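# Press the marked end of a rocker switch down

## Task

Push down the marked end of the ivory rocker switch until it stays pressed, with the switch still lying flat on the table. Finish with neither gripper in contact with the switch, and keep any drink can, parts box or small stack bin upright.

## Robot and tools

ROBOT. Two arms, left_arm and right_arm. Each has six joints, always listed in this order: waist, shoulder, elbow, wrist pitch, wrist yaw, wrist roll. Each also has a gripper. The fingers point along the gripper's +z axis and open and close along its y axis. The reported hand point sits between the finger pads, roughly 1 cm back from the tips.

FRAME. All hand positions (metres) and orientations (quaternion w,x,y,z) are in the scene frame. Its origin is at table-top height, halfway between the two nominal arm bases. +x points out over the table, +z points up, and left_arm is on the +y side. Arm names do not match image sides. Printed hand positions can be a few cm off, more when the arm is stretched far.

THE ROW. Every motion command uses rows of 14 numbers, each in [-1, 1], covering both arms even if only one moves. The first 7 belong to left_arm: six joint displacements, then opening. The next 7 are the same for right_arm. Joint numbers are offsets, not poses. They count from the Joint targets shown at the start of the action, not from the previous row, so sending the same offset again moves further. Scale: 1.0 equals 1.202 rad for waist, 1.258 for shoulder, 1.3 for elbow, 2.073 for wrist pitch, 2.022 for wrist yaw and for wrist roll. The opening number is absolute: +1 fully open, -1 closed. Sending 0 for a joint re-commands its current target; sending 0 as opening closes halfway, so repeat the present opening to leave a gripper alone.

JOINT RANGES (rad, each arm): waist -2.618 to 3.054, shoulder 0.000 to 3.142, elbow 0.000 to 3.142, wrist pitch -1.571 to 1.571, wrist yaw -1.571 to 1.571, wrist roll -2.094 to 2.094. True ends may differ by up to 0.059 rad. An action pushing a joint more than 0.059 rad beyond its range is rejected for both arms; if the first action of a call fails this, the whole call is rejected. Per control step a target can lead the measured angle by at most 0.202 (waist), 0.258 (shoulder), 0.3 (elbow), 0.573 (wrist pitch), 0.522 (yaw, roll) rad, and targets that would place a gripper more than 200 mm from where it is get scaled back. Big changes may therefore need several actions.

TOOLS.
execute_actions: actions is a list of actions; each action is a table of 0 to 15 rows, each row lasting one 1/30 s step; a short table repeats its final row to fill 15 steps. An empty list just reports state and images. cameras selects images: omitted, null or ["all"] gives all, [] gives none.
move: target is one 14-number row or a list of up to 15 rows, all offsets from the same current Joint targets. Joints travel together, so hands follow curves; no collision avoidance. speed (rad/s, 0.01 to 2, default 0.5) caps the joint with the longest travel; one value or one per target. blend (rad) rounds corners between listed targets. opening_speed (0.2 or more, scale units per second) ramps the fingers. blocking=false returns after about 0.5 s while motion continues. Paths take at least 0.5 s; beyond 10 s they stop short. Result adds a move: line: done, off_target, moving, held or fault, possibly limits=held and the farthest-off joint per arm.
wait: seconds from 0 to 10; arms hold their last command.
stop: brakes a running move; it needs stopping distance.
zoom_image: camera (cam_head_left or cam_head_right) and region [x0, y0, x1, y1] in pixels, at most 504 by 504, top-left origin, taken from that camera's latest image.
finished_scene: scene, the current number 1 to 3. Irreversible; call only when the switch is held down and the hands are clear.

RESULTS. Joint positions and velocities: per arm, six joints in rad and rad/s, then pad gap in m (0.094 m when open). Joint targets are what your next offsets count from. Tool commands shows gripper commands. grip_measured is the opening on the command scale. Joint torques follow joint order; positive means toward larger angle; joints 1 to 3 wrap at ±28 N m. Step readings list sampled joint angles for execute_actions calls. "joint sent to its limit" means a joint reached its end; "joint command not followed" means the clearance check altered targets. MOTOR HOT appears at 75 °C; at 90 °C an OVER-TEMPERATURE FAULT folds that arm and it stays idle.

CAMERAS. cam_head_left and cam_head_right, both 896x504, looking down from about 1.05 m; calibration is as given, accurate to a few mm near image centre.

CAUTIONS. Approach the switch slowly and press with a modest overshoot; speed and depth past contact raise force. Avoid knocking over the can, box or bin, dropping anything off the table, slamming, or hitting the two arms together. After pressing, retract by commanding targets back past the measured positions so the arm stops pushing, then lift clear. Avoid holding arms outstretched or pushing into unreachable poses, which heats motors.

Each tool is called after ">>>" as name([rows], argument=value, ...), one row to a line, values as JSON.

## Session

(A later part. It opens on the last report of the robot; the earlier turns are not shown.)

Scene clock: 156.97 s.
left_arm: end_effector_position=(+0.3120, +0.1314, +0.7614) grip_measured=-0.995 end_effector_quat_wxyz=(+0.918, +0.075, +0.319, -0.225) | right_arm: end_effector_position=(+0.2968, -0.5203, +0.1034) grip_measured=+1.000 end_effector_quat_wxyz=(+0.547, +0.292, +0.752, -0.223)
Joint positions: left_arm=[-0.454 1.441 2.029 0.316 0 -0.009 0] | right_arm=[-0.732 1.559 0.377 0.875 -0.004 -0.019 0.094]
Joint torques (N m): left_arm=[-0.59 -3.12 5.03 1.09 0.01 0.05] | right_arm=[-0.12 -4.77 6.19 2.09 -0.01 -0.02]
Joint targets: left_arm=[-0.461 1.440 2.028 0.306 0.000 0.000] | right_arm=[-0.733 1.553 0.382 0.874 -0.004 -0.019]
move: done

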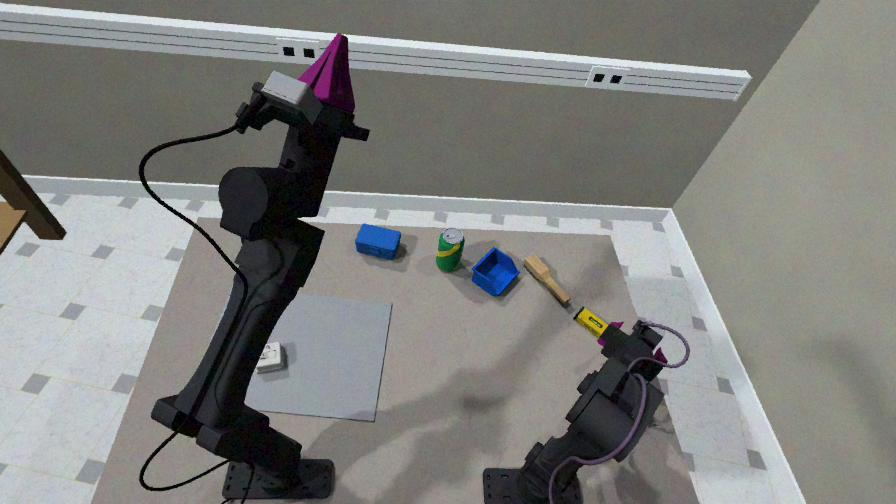

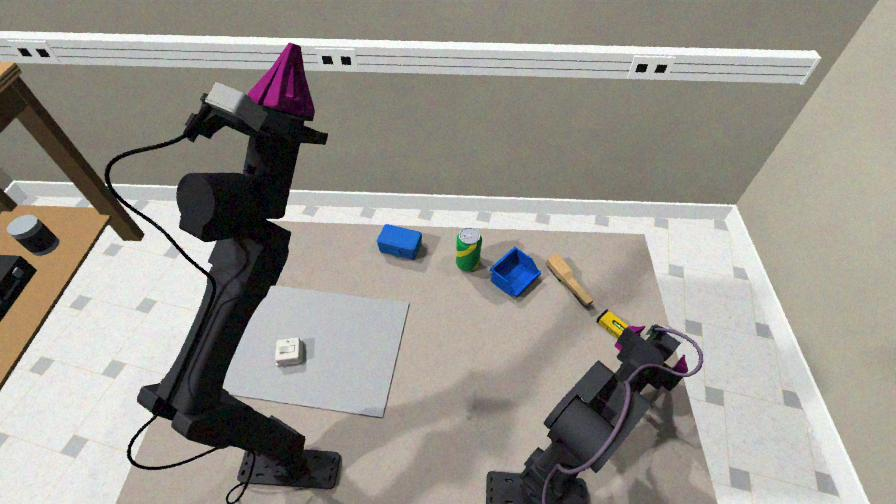

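>>> zoom_image(camera="cam_head_left", region=[260, 20, 400, 160])

>>> zoom_image(camera="cam_head_right", region=[210, 30, 350, 170])

Scaled by 3.600 from the camera's 896x504 image, which has a finer 1280x720 frame.

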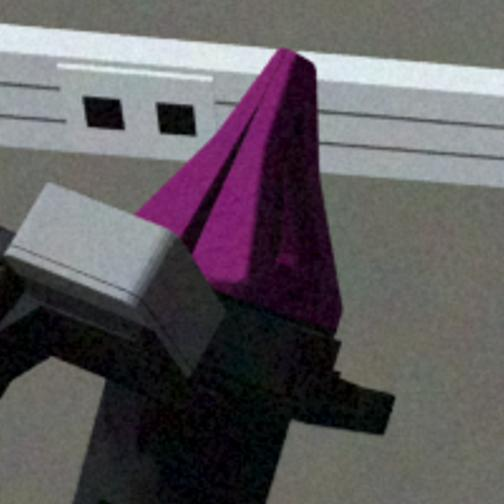

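Scaled by 3.600 from the camera's 896x504 image, which has a finer 1280x720 frame.

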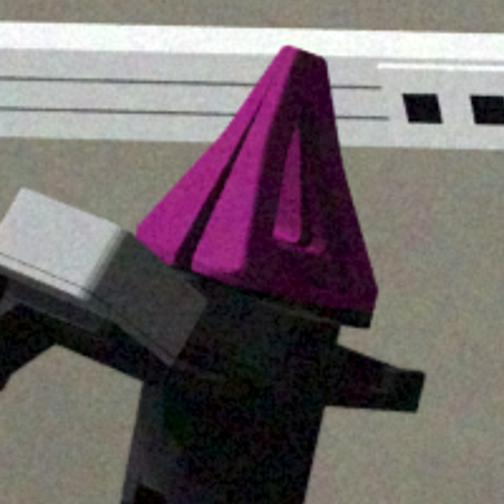

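>>> move(target=[0.608, 0.0715, -0.4446, -0.857, 0, 0, -1, 0, 0, 0, 0, 0, 0, 1], speed=1.5, cameras=[])

Scene clock: 172.70 s.
left_arm: end_effector_position=(+0.2918, +0.3377, +0.1777) grip_measured=-0.995 end_effector_quat_wxyz=(+0.021, -0.127, +0.992, +0.002) | right_arm: end_effector_position=(+0.2968, -0.5203, +0.1034) grip_measured=+1.000 end_effector_quat_wxyz=(+0.547, +0.292, +0.752, -0.223)
Joint positions: left_arm=[0.265 1.52 1.454 -1.462 0 -0.008 0] | right_arm=[-0.732 1.559 0.377 0.875 -0.004 -0.019 0.094]
Joint torques (N m): left_arm=[0.44 -4.23 6.35 0.54 -0.01 0.07] | right_arm=[-0.13 -4.77 6.19 2.09 -0.01 -0.03]
Joint targets: left_arm=[0.270 1.530 1.450 -1.471 0.000 0.000] | right_arm=[-0.733 1.553 0.382 0.874 -0.004 -0.019]
move: done

>>> move(target=[0, 0, -0.3338, 0.1944, 0, 0, -1, 0, 0, 0, 0, 0, 0, 1], speed=0.6)

>>> zoom_image(camera="cam_head_right", region=[240, 290, 340, 390])

>>> zoom_image(camera="cam_head_left", region=[220, 290, 320, 390])

Scene clock: 210.30 s.
left_arm: end_effector_position=(+0.2740, +0.3332, +0.0688) grip_measured=-0.995 end_effector_quat_wxyz=(-0.006, -0.127, +0.992, -0.001) | right_arm: end_effector_position=(+0.2968, -0.5203, +0.1034) grip_measured=+1.000 end_effector_quat_wxyz=(+0.547, +0.292, +0.752, -0.223)
Joint positions: left_arm=[0.265 1.52 1.019 -1.083 0 -0.008 0] | right_arm=[-0.732 1.559 0.377 0.875 -0.004 -0.019 0.094]
Joint torques (N m): left_arm=[0.4 -4.25 6.32 0.64 0.01 0.06] | right_arm=[-0.12 -4.77 6.19 2.09 -0.01 -0.02]
Heat: left arm: 27 °C; right arm: 38 °C.
Joint targets: left_arm=[0.270 1.530 1.016 -1.068 0.000 0.000] | right_arm=[-0.733 1.553 0.382 0.874 -0.004 -0.019]
move: done

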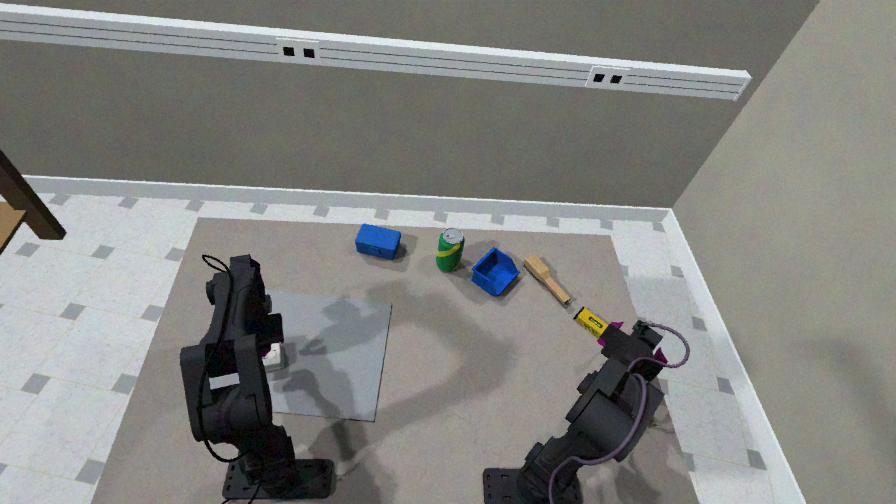

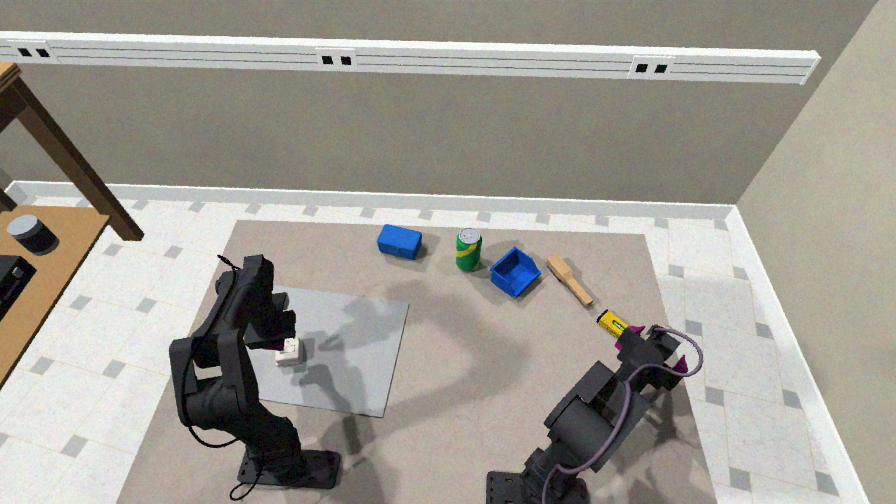

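Scaled by 5.040 from the camera's 896x504 image, which has a finer 1280x720 frame.

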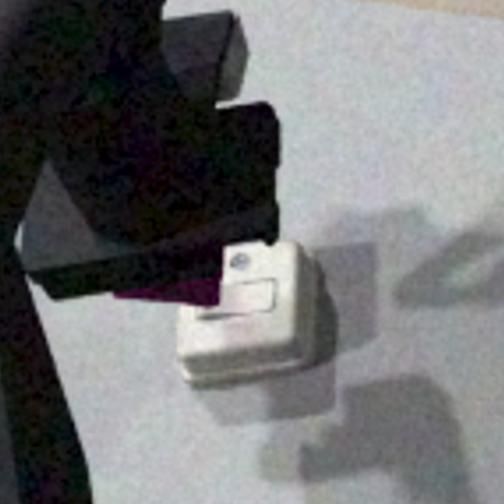

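Scaled by 5.040 from the camera's 896x504 image, which has a finer 1280x720 frame.

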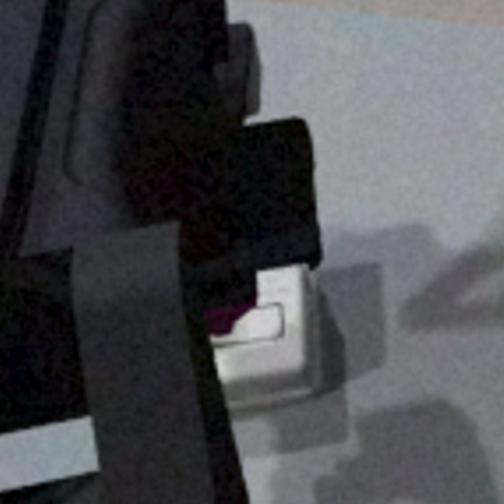

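>>> move(target=[0.0125, 0.0274, -0.0187, 0.03425, 0, 0, -1, 0, 0, 0, 0, 0, 0, 1], speed=0.3)

>>> zoom_image(camera="cam_head_right", region=[250, 310, 320, 380])

>>> zoom_image(camera="cam_head_left", region=[230, 310, 300, 380])

Scene clock: 228.77 s.
left_arm: end_effector_position=(+0.2820, +0.3388, +0.0565) grip_measured=-0.995 end_effector_quat_wxyz=(+0.003, -0.134, +0.991, +0.000) | right_arm: end_effector_position=(+0.2968, -0.5203, +0.1034) grip_measured=+1.000 end_effector_quat_wxyz=(+0.547, +0.292, +0.752, -0.223)
Joint positions: left_arm=[0.279 1.551 0.998 -1.012 0 -0.008 0] | right_arm=[-0.732 1.559 0.377 0.875 -0.004 -0.019 0.094]
Joint torques (N m): left_arm=[0.49 -4.23 5.98 0.71 0 0.06] | right_arm=[-0.13 -4.78 6.19 2.09 -0.01 -0.02]
Joint targets: left_arm=[0.285 1.565 0.992 -0.997 0.000 0.000] | right_arm=[-0.733 1.553 0.382 0.874 -0.004 -0.019]
move: done

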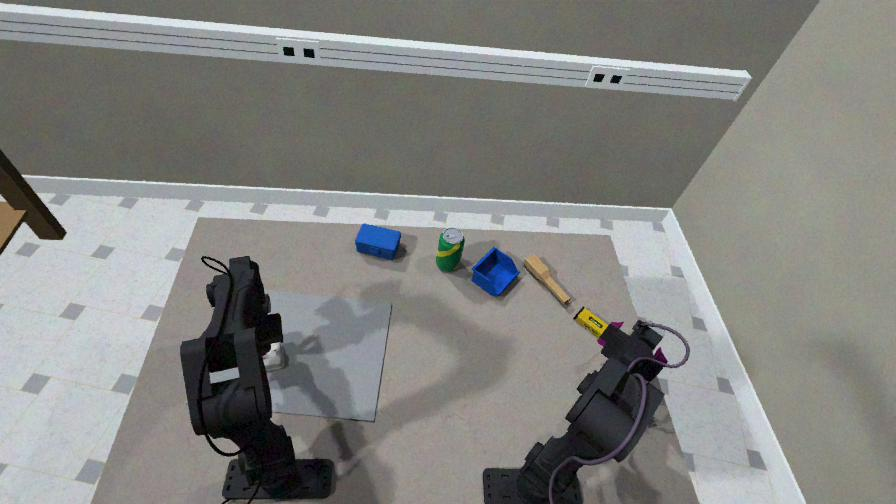

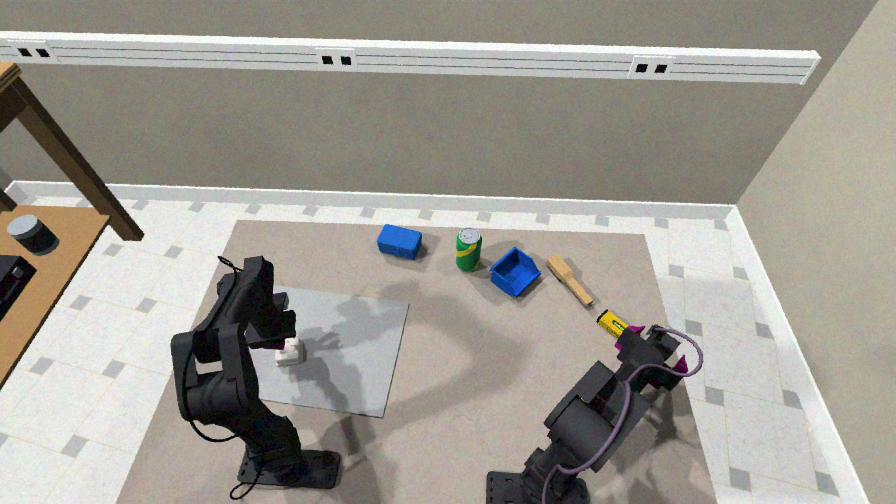

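Scaled by 7.200 from the camera's 896x504 image, which has a finer 1280x720 frame.

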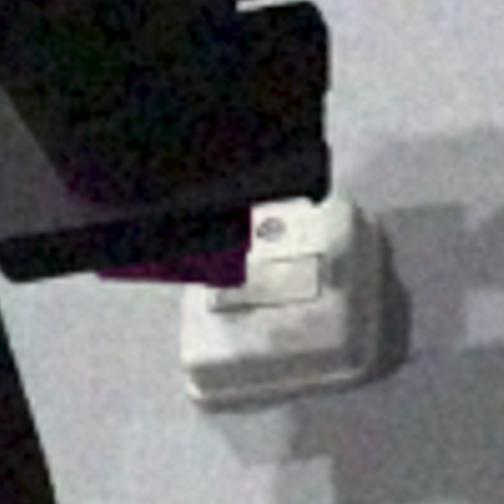

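Scaled by 7.200 from the camera's 896x504 image, which has a finer 1280x720 frame.

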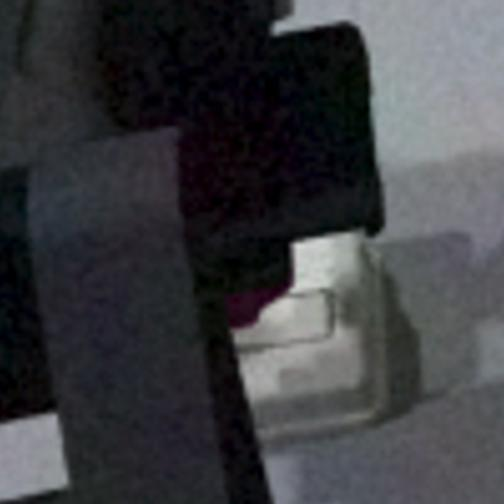

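>>> move(target=[0.003, 0.00588, -0.0137, 0.01215, 0, 0, -1, 0, 0, 0, 0, 0, 0, 1], speed=0.05, cameras=[])

Scene clock: 235.83 s.
left_arm: end_effector_position=(+0.2818, +0.3397, +0.0509) grip_measured=-0.995 end_effector_quat_wxyz=(+0.004, -0.136, +0.991, +0.000) | right_arm: end_effector_position=(+0.2968, -0.5203, +0.1034) grip_measured=+1.000 end_effector_quat_wxyz=(+0.547, +0.292, +0.752, -0.223)
Joint positions: left_arm=[0.282 1.557 0.981 -0.987 0 -0.008 0] | right_arm=[-0.732 1.559 0.377 0.875 -0.004 -0.019 0.094]
Joint torques (N m): left_arm=[0.47 -4.04 5.93 0.7 -0.01 0.07] | right_arm=[-0.12 -4.77 6.2 2.09 -0.01 -0.02]
Joint targets: left_arm=[0.289 1.572 0.974 -0.972 0.000 0.000] | right_arm=[-0.733 1.553 0.382 0.874 -0.004 -0.019]
move: done

>>> move(target=[0, 0.0039, -0.0091, 0.0081, 0, 0, -1, 0, 0, 0, 0, 0, 0, 1], speed=0.05, cameras=[])

Scene clock: 244.33 s.
left_arm: end_effector_position=(+0.2822, +0.3398, +0.0483) grip_measured=-0.995 end_effector_quat_wxyz=(+0.006, -0.136, +0.991, +0.001) | right_arm: end_effector_position=(+0.2968, -0.5203, +0.1034) grip_measured=+1.000 end_effector_quat_wxyz=(+0.547, +0.292, +0.752, -0.223)
Joint positions: left_arm=[0.282 1.557 0.969 -0.97 0 -0.008 0] | right_arm=[-0.732 1.559 0.377 0.875 -0.004 -0.019 0.094]
Joint torques (N m): left_arm=[0.51 -3.69 5.89 0.72 0.02 0.07] | right_arm=[-0.13 -4.78 6.2 2.1 -0.01 -0.02]
Joint targets: left_arm=[0.289 1.577 0.962 -0.955 0.000 0.000] | right_arm=[-0.733 1.553 0.382 0.874 -0.004 -0.019]
move: done

>>> move(target=[0, 0.0039, -0.0091, 0.0081, 0, 0, -1, 0, 0, 0, 0, 0, 0, 1], speed=0.05, cameras=[])

>>> move(target=[0, 0.0039, -0.0091, 0.0081, 0, 0, -1, 0, 0, 0, 0, 0, 0, 1], speed=0.05, cameras=["cam_head_left", "cam_head_right"])

Scene clock: 246.50 s.
move: done

Scene clock: 247.23 s.
left_arm: end_effector_position=(+0.2814, +0.3396, +0.0406) grip_measured=-0.995 end_effector_quat_wxyz=(+0.006, -0.136, +0.991, +0.001) | right_arm: end_effector_position=(+0.2968, -0.5203, +0.1034) grip_measured=+1.000 end_effector_quat_wxyz=(+0.547, +0.292, +0.752, -0.223)
Joint positions: left_arm=[0.282 1.566 0.946 -0.939 0 -0.008 0] | right_arm=[-0.732 1.559 0.377 0.875 -0.004 -0.019 0.094]
Joint torques (N m): left_arm=[0.59 -3.69 5.76 0.71 0.03 0.07] | right_arm=[-0.12 -4.77 6.2 2.09 -0.01 -0.02]
Joint targets: left_arm=[0.289 1.587 0.938 -0.922 0.000 0.000] | right_arm=[-0.733 1.553 0.382 0.874 -0.004 -0.019]
move: done

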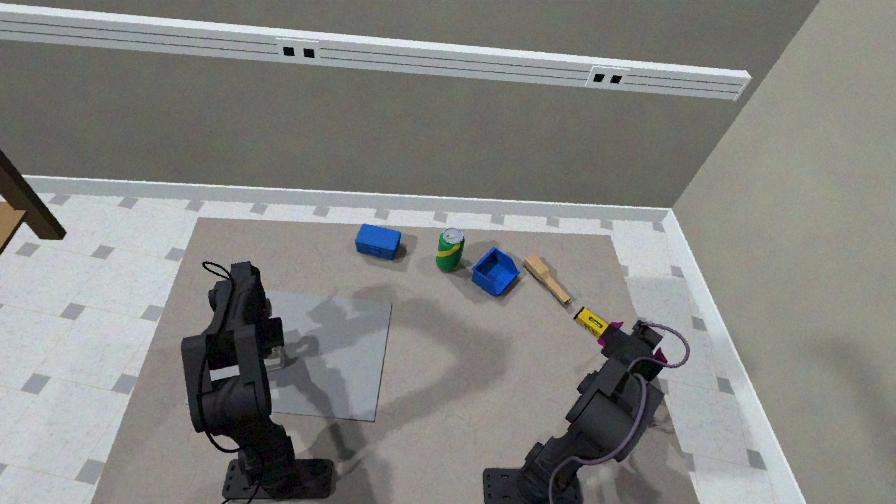

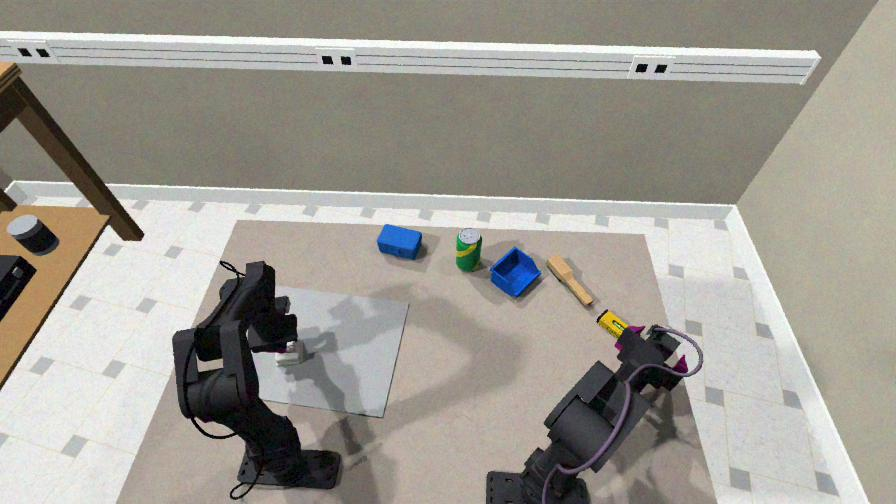

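>>> zoom_image(camera="cam_head_right", region=[240, 310, 340, 390])

>>> zoom_image(camera="cam_head_left", region=[230, 310, 330, 390])

Scaled by 5.040 from the camera's 896x504 image, which has a finer 1280x720 frame.

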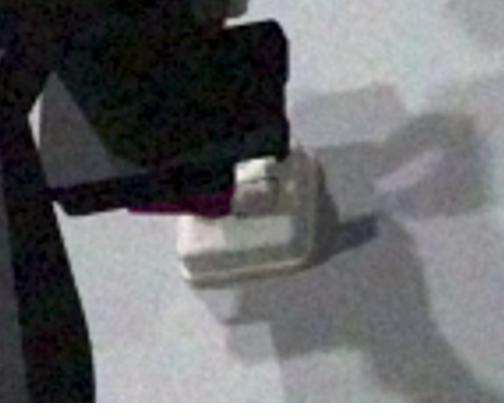

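Scaled by 5.040 from the camera's 896x504 image, which has a finer 1280x720 frame.

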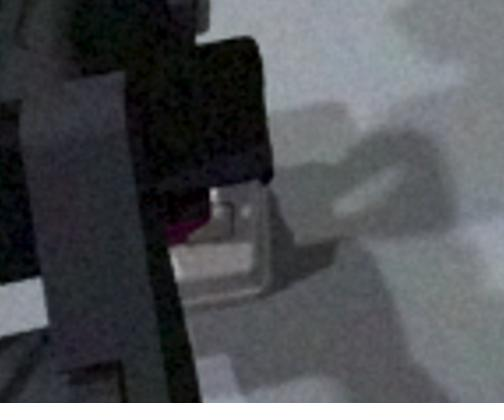

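>>> move(target=[0, 0.0039, -0.0091, 0.0081, 0, 0, -1, 0, 0, 0, 0, 0, 0, 1], speed=0.05, cameras=[])

Scene clock: 249.40 s.
left_arm: end_effector_position=(+0.2818, +0.3397, +0.0402) grip_measured=-0.995 end_effector_quat_wxyz=(+0.006, -0.136, +0.991, +0.001) | right_arm: end_effector_position=(+0.2968, -0.5203, +0.1034) grip_measured=+1.000 end_effector_quat_wxyz=(+0.547, +0.292, +0.752, -0.223)
Joint positions: left_arm=[0.282 1.567 0.945 -0.936 0 -0.008 0] | right_arm=[-0.732 1.559 0.377 0.875 -0.004 -0.019 0.094]
Joint torques (N m): left_arm=[0.53 -3.38 4.75 0.86 0 0.06] | right_arm=[-0.12 -4.78 6.2 2.09 -0.01 -0.03]
Joint targets: left_arm=[0.289 1.591 0.927 -0.905 0.000 0.000] | right_arm=[-0.733 1.553 0.382 0.874 -0.004 -0.019]
move: done

>>> move(target=[0, 0.0039, -0.0091, 0.0081, 0, 0, -1, 0, 0, 0, 0, 0, 0, 1], speed=0.05, cameras=[])

Scene clock: 251.43 s.
left_arm: end_effector_position=(+0.2822, +0.3400, +0.0367) grip_measured=-0.995 end_effector_quat_wxyz=(+0.008, -0.136, +0.991, +0.001) | right_arm: end_effector_position=(+0.2968, -0.5203, +0.1034) grip_measured=+1.000 end_effector_quat_wxyz=(+0.547, +0.292, +0.752, -0.223)
Joint positions: left_arm=[0.282 1.571 0.934 -0.917 -0.001 -0.008 0] | right_arm=[-0.732 1.559 0.377 0.875 -0.004 -0.019 0.094]
Joint torques (N m): left_arm=[0.42 -3.32 4.68 0.87 0 0.04] | right_arm=[-0.12 -4.78 6.19 2.09 -0.01 -0.03]
Joint targets: left_arm=[0.289 1.596 0.915 -0.888 0.000 0.000] | right_arm=[-0.733 1.553 0.382 0.874 -0.004 -0.019]
move: done

>>> move(target=[0, 0.0039, -0.0091, 0.0081, 0, 0, -1, 0, 0, 0, 0, 0, 0, 1], speed=0.05, cameras=[])

Scene clock: 252.70 s.
left_arm: end_effector_position=(+0.2821, +0.3400, +0.0365) grip_measured=-0.995 end_effector_quat_wxyz=(+0.008, -0.136, +0.991, +0.001) | right_arm: end_effector_position=(+0.2968, -0.5203, +0.1034) grip_measured=+1.000 end_effector_quat_wxyz=(+0.547, +0.292, +0.752, -0.223)
Joint positions: left_arm=[0.282 1.571 0.933 -0.916 -0.001 -0.008 0] | right_arm=[-0.732 1.559 0.377 0.875 -0.004 -0.019 0.094]
Joint torques (N m): left_arm=[0.57 -2.93 3.67 1.04 0.02 0.05] | right_arm=[-0.12 -4.78 6.19 2.09 -0.01 -0.02]
Joint targets: left_arm=[0.289 1.601 0.903 -0.871 0.000 0.000] | right_arm=[-0.733 1.553 0.382 0.874 -0.004 -0.019]
move: off_target (left_arm); left_arm: the wrist pitch is farthest, 0.045 rad from its target

>>> move(target=[0, 0.0039, -0.0091, 0.0081, 0, 0, -1, 0, 0, 0, 0, 0, 0, 1], speed=0.05)

>>> zoom_image(camera="cam_head_right", region=[240, 310, 340, 390])

>>> zoom_image(camera="cam_head_left", region=[230, 310, 330, 390])

Scene clock: 254.83 s.
left_arm: end_effector_position=(+0.2819, +0.3399, +0.0361) grip_measured=-0.995 end_effector_quat_wxyz=(+0.008, -0.136, +0.991, +0.001) | right_arm: end_effector_position=(+0.2968, -0.5203, +0.1034) grip_measured=+1.000 end_effector_quat_wxyz=(+0.547, +0.292, +0.752, -0.223)
Joint positions: left_arm=[0.282 1.571 0.931 -0.914 -0.001 -0.008 0] | right_arm=[-0.732 1.559 0.377 0.875 -0.004 -0.019 0.094]
Joint torques (N m): left_arm=[0.43 -2.41 2.73 1.17 0.01 0.05] | right_arm=[-0.12 -4.79 6.2 2.09 -0.01 -0.03]
Joint targets: left_arm=[0.289 1.606 0.891 -0.854 0.000 0.000] | right_arm=[-0.733 1.553 0.382 0.874 -0.004 -0.019]
move: off_target (left_arm); left_arm: the wrist pitch is farthest, 0.060 rad from its target

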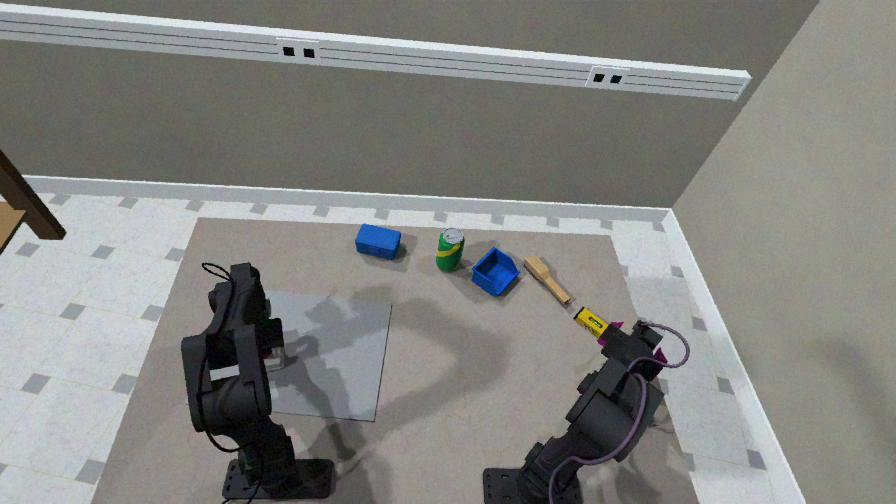

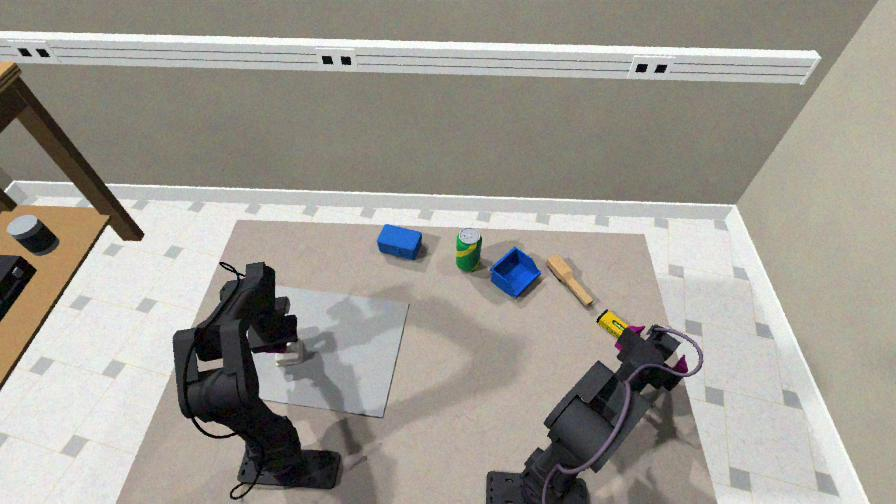

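Scaled by 5.040 from the camera's 896x504 image, which has a finer 1280x720 frame.

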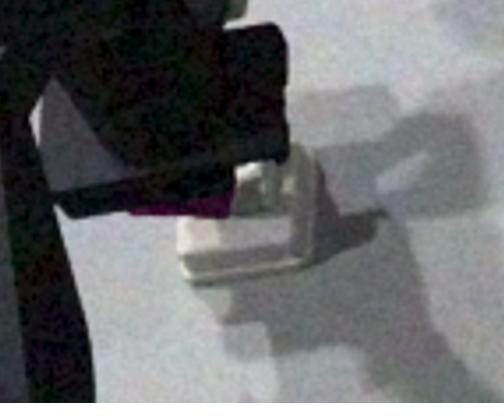

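Scaled by 5.040 from the camera's 896x504 image, which has a finer 1280x720 frame.

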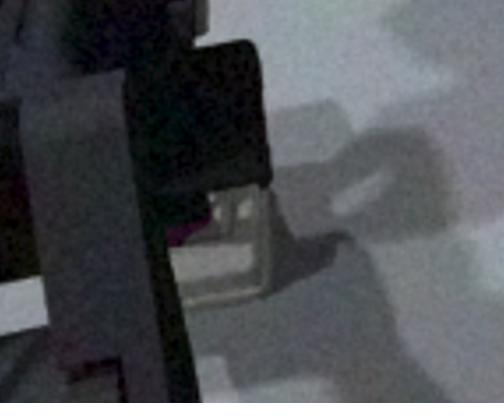

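>>> move([
  [0, -0.0373, 0.0915, -0.0761, 0, 0, -1, 0, 0, 0, 0, 0, 0, 1],
  [0, -0.0723, 0.2362, -0.1847, 0, 0, -1, 0, 0, 0, 0, 0, 0, 1],
  [0.366, -0.0723, 0.2362, -0.1847, 0, 0, -1, 0, 0, 0, 0, 0, 0, 1],
], speed=[0.2, 0.4, 0.6], blend=[0.03, 0.03, 0])

>>> zoom_image(camera="cam_head_right", region=[250, 310, 330, 380])

>>> zoom_image(camera="cam_head_left", region=[230, 310, 310, 380])

Scene clock: 261.87 s.
left_arm: end_effector_position=(+0.2292, +0.4397, +0.1023) grip_measured=-0.995 end_effector_quat_wxyz=(-0.011, -0.351, +0.936, -0.004) | right_arm: end_effector_position=(+0.2968, -0.5203, +0.1034) grip_measured=+1.000 end_effector_quat_wxyz=(+0.547, +0.292, +0.752, -0.223)
Joint positions: left_arm=[0.726 1.543 1.177 -1.228 0 -0.008 0] | right_arm=[-0.732 1.559 0.377 0.875 -0.004 -0.019 0.094]
Joint torques (N m): left_arm=[0.02 -7.61 8.73 0.39 0.03 0.1] | right_arm=[-0.13 -4.78 6.2 2.09 -0.01 -0.03]
Joint targets: left_arm=[0.728 1.515 1.198 -1.237 0.000 0.000] | right_arm=[-0.733 1.553 0.382 0.874 -0.004 -0.019]
move: done

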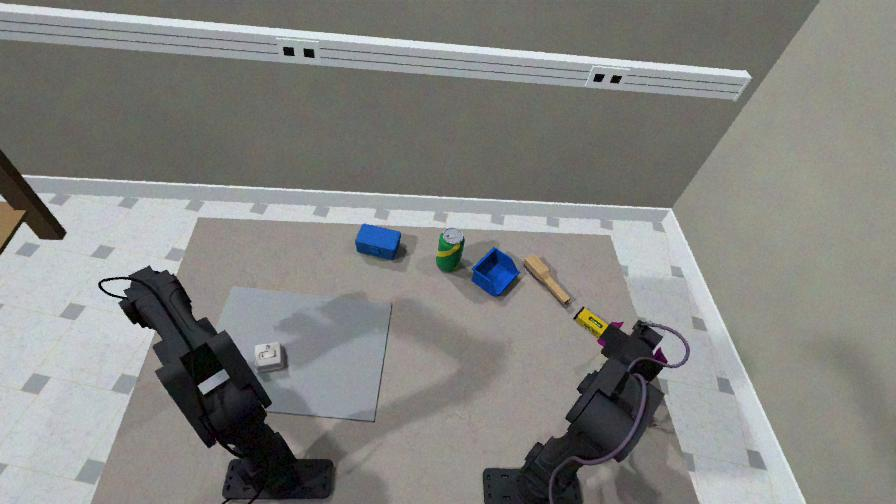

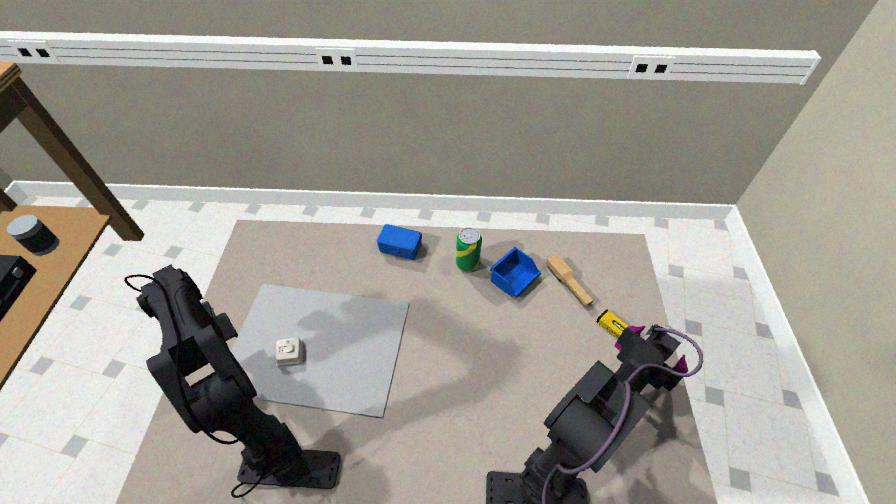

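Scaled by 6.300 from the camera's 896x504 image, which has a finer 1280x720 frame.

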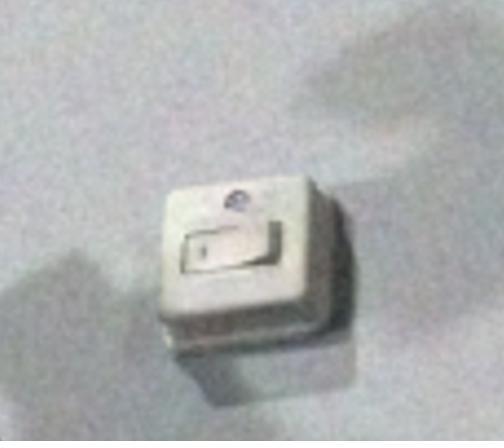

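Scaled by 6.300 from the camera's 896x504 image, which has a finer 1280x720 frame.

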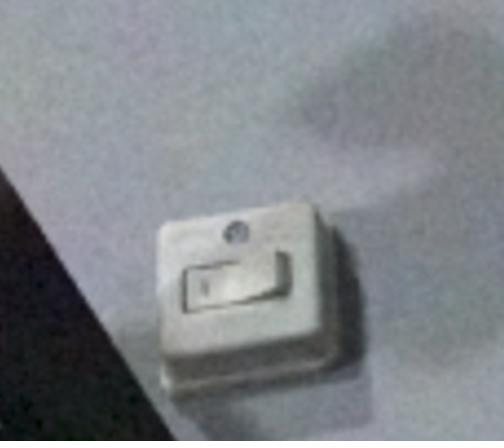

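>>> move([
  [0, 0, 0, 0, 0, 0, -1, 0.1772, 0, 0.629, -0.3734, 0.002, 0.0094, -1],
  [0, 0, 0, 0, 0, 0, -1, 0.3519, 0.0779, 0.690, -1.0, 0.002, 0.0094, -1],
], speed=[0.6, 0.8], blend=[0.1, 0], opening_speed=1.0)

>>> zoom_image(camera="cam_head_right", region=[540, 300, 680, 400])

>>> zoom_image(camera="cam_head_left", region=[520, 300, 660, 400])

Scene clock: 280.03 s.
left_arm: end_effector_position=(+0.2289, +0.4395, +0.1023) grip_measured=-0.995 end_effector_quat_wxyz=(-0.012, -0.351, +0.936, -0.004) | right_arm: end_effector_position=(+0.2725, -0.3378, +0.0963) grip_measured=-0.997 end_effector_quat_wxyz=(-0.004, +0.168, +0.986, +0.003)
Joint positions: left_arm=[0.726 1.543 1.177 -1.229 0 -0.008 0] | right_arm=[-0.313 1.634 1.245 -1.19 -0.004 -0.005 0]
Joint torques (N m): left_arm=[0.16 -7.65 8.8 0.38 0.01 0.06] | right_arm=[0.28 -4.45 9.42 0.3 0.04 0.02]
Joint targets: left_arm=[0.728 1.515 1.198 -1.237 0.000 0.000] | right_arm=[-0.310 1.651 1.279 -1.199 0.000 0.000]
move: done

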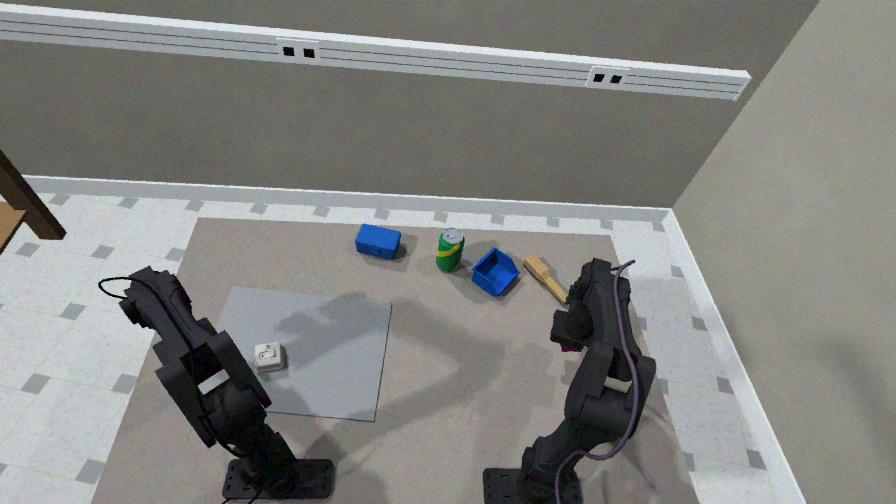

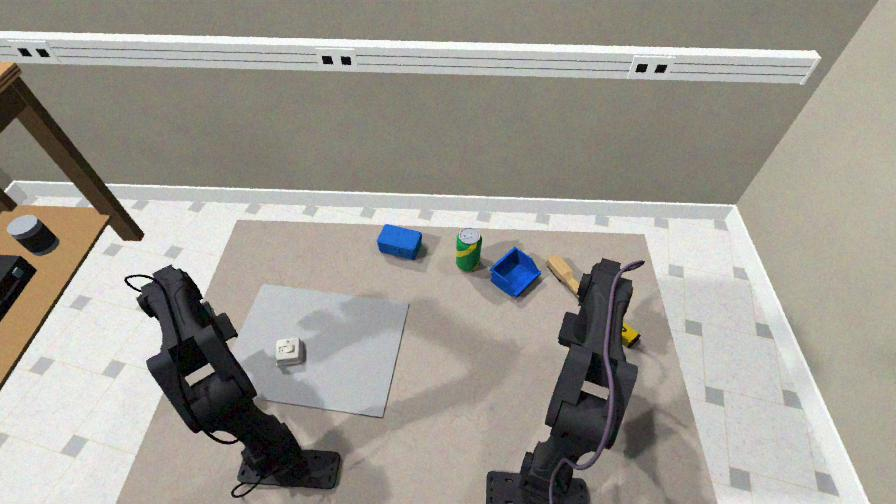

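Scaled by 3.600 from the camera's 896x504 image, which has a finer 1280x720 frame.

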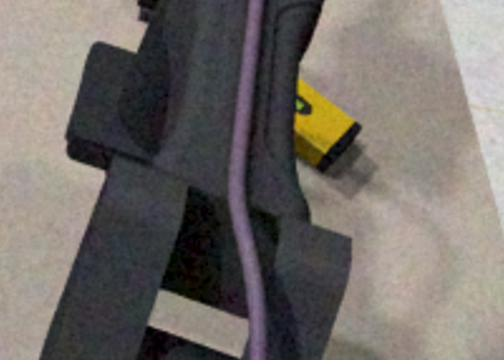

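Scaled by 3.600 from the camera's 896x504 image, which has a finer 1280x720 frame.

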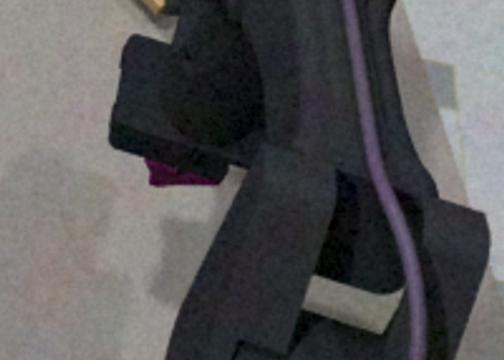

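>>> zoom_image(camera="cam_head_left", region=[545, 325, 605, 365])

Scaled by 8.400 from the camera's 896x504 image, which has a finer 1280x720 frame.

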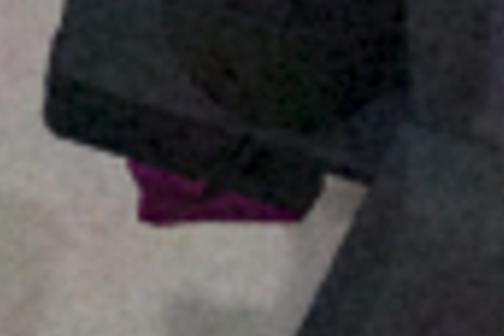

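>>> move(target=[0, 0, 0, 0, 0, 0, -1, 0.5324, 0.3871, 0.4987, -0.0777, 0, 0, -1], speed=0.6)

>>> zoom_image(camera="cam_head_right", region=[420, 270, 540, 360])

>>> zoom_image(camera="cam_head_left", region=[420, 270, 540, 360])

Scene clock: 302.43 s.
left_arm: end_effector_position=(+0.2289, +0.4394, +0.1023) grip_measured=-0.995 end_effector_quat_wxyz=(-0.012, -0.351, +0.936, -0.004) | right_arm: end_effector_position=(+0.3933, -0.1212, +0.1005) grip_measured=-0.997 end_effector_quat_wxyz=(-0.002, -0.153, +0.988, +0.001)
Joint positions: left_arm=[0.726 1.543 1.177 -1.23 0 -0.008 0] | right_arm=[0.333 2.114 1.891 -1.351 -0.002 -0.004 0]
Joint torques (N m): left_arm=[0.1 -7.64 8.72 0.41 0.02 0.05] | right_arm=[-0.31 -8.03 9.63 0.17 0.04 0.02]
Joint targets: left_arm=[0.728 1.515 1.198 -1.237 0.000 0.000] | right_arm=[0.329 2.138 1.928 -1.360 0.000 0.000]
move: off_target (right_arm); right_arm: the elbow is farthest, 0.036 rad from its target

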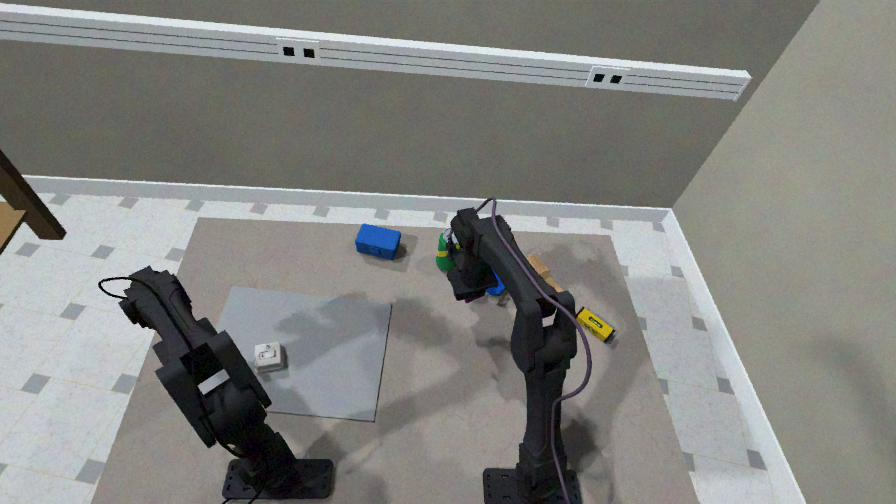

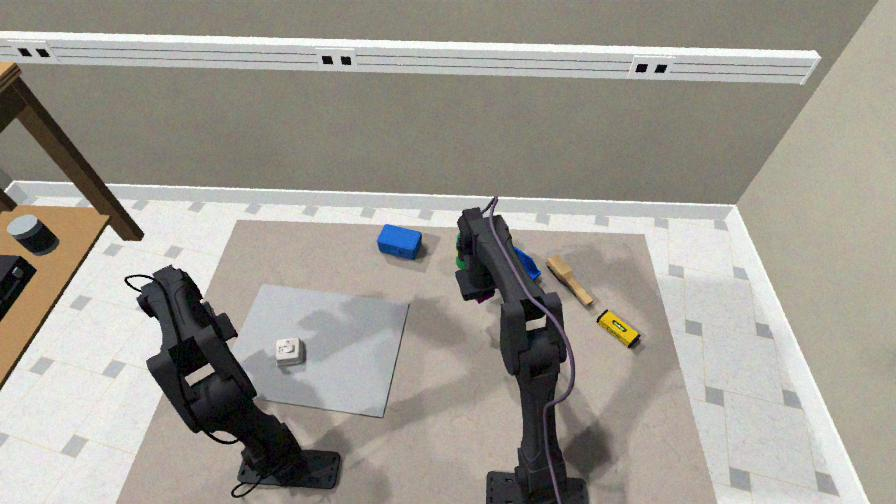

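Scaled by 4.200 from the camera's 896x504 image, which has a finer 1280x720 frame.

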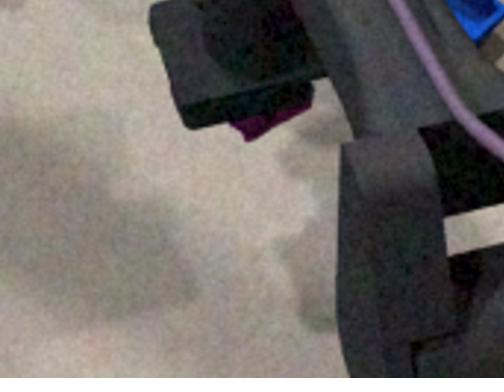

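Scaled by 4.200 from the camera's 896x504 image, which has a finer 1280x720 frame.

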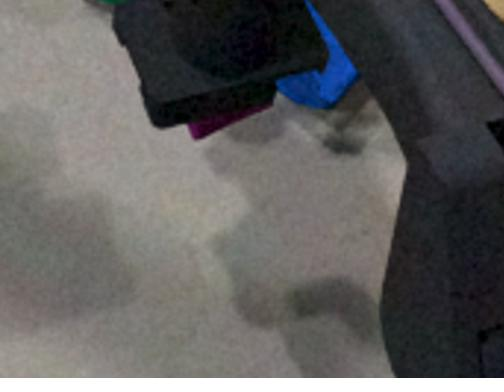

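>>> move(target=[-0.4176, 0.3587, 0.3647, -0.0191, 0, 0, -1, 0.1381, -0.4369, -0.5499, 0.0794, 0, 0, -1], speed=0.5)

>>> zoom_image(camera="cam_head_left", region=[440, 320, 560, 410])

>>> zoom_image(camera="cam_head_right", region=[230, 260, 350, 350])

>>> zoom_image(camera="cam_head_left", region=[220, 260, 340, 350])

>>> zoom_image(camera="cam_head_right", region=[440, 320, 560, 410])

Scene clock: 322.43 s.
left_arm: end_effector_position=(+0.3951, +0.3486, +0.1002) grip_measured=-0.995 end_effector_quat_wxyz=(+0.000, -0.107, +0.994, +0.000) | right_arm: end_effector_position=(+0.2511, -0.1196, +0.0978) grip_measured=-0.997 end_effector_quat_wxyz=(-0.011, -0.231, +0.973, -0.002)
Joint positions: left_arm=[0.225 1.946 1.644 -1.268 0 -0.008 0] | right_arm=[0.492 1.616 1.232 -1.208 -0.002 -0.004 0]
Joint torques (N m): left_arm=[0.12 -7.39 9.57 0.45 0.01 0.07] | right_arm=[0.29 -7.54 4.86 0.49 0.01 0.02]
Joint targets: left_arm=[0.226 1.966 1.672 -1.277 0.000 0.000] | right_arm=[0.496 1.588 1.213 -1.196 0.000 0.000]
move: done

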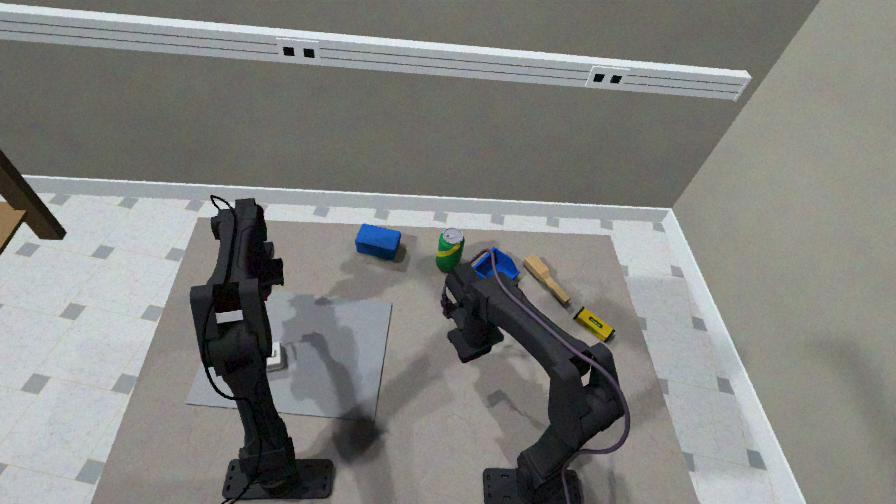

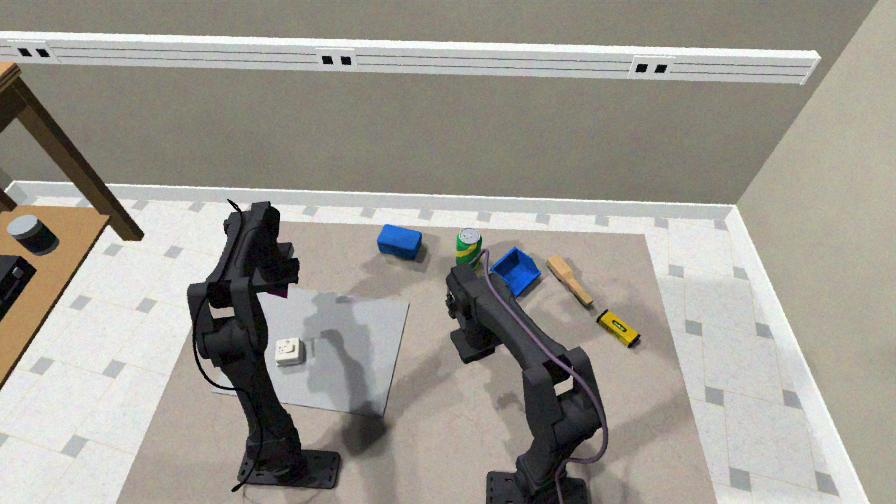

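Scaled by 4.200 from the camera's 896x504 image, which has a finer 1280x720 frame.

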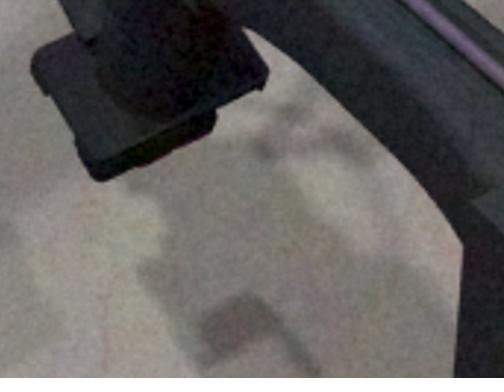

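Scaled by 4.200 from the camera's 896x504 image, which has a finer 1280x720 frame.

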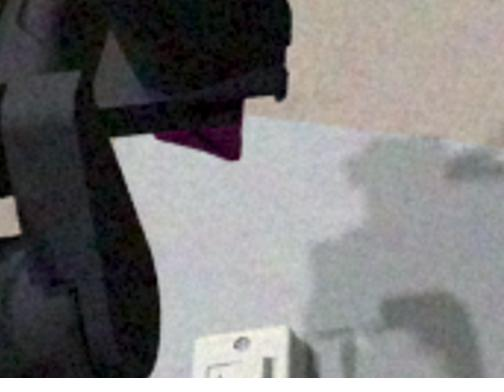

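Scaled by 4.200 from the camera's 896x504 image, which has a finer 1280x720 frame.

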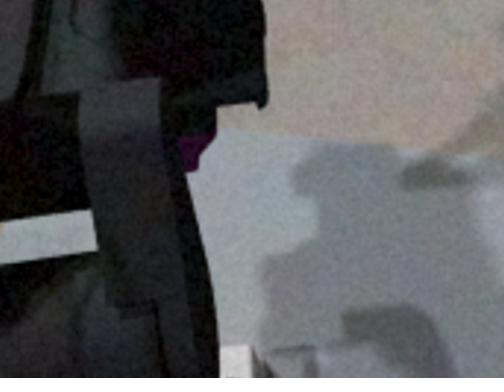

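Scaled by 4.200 from the camera's 896x504 image, which has a finer 1280x720 frame.

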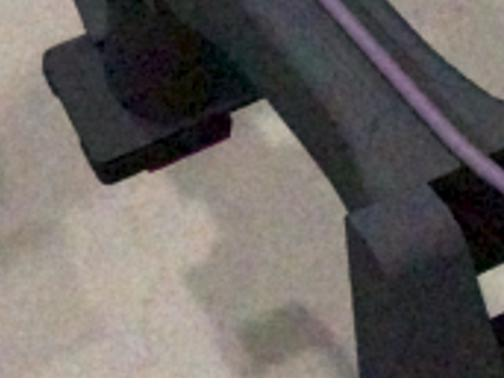

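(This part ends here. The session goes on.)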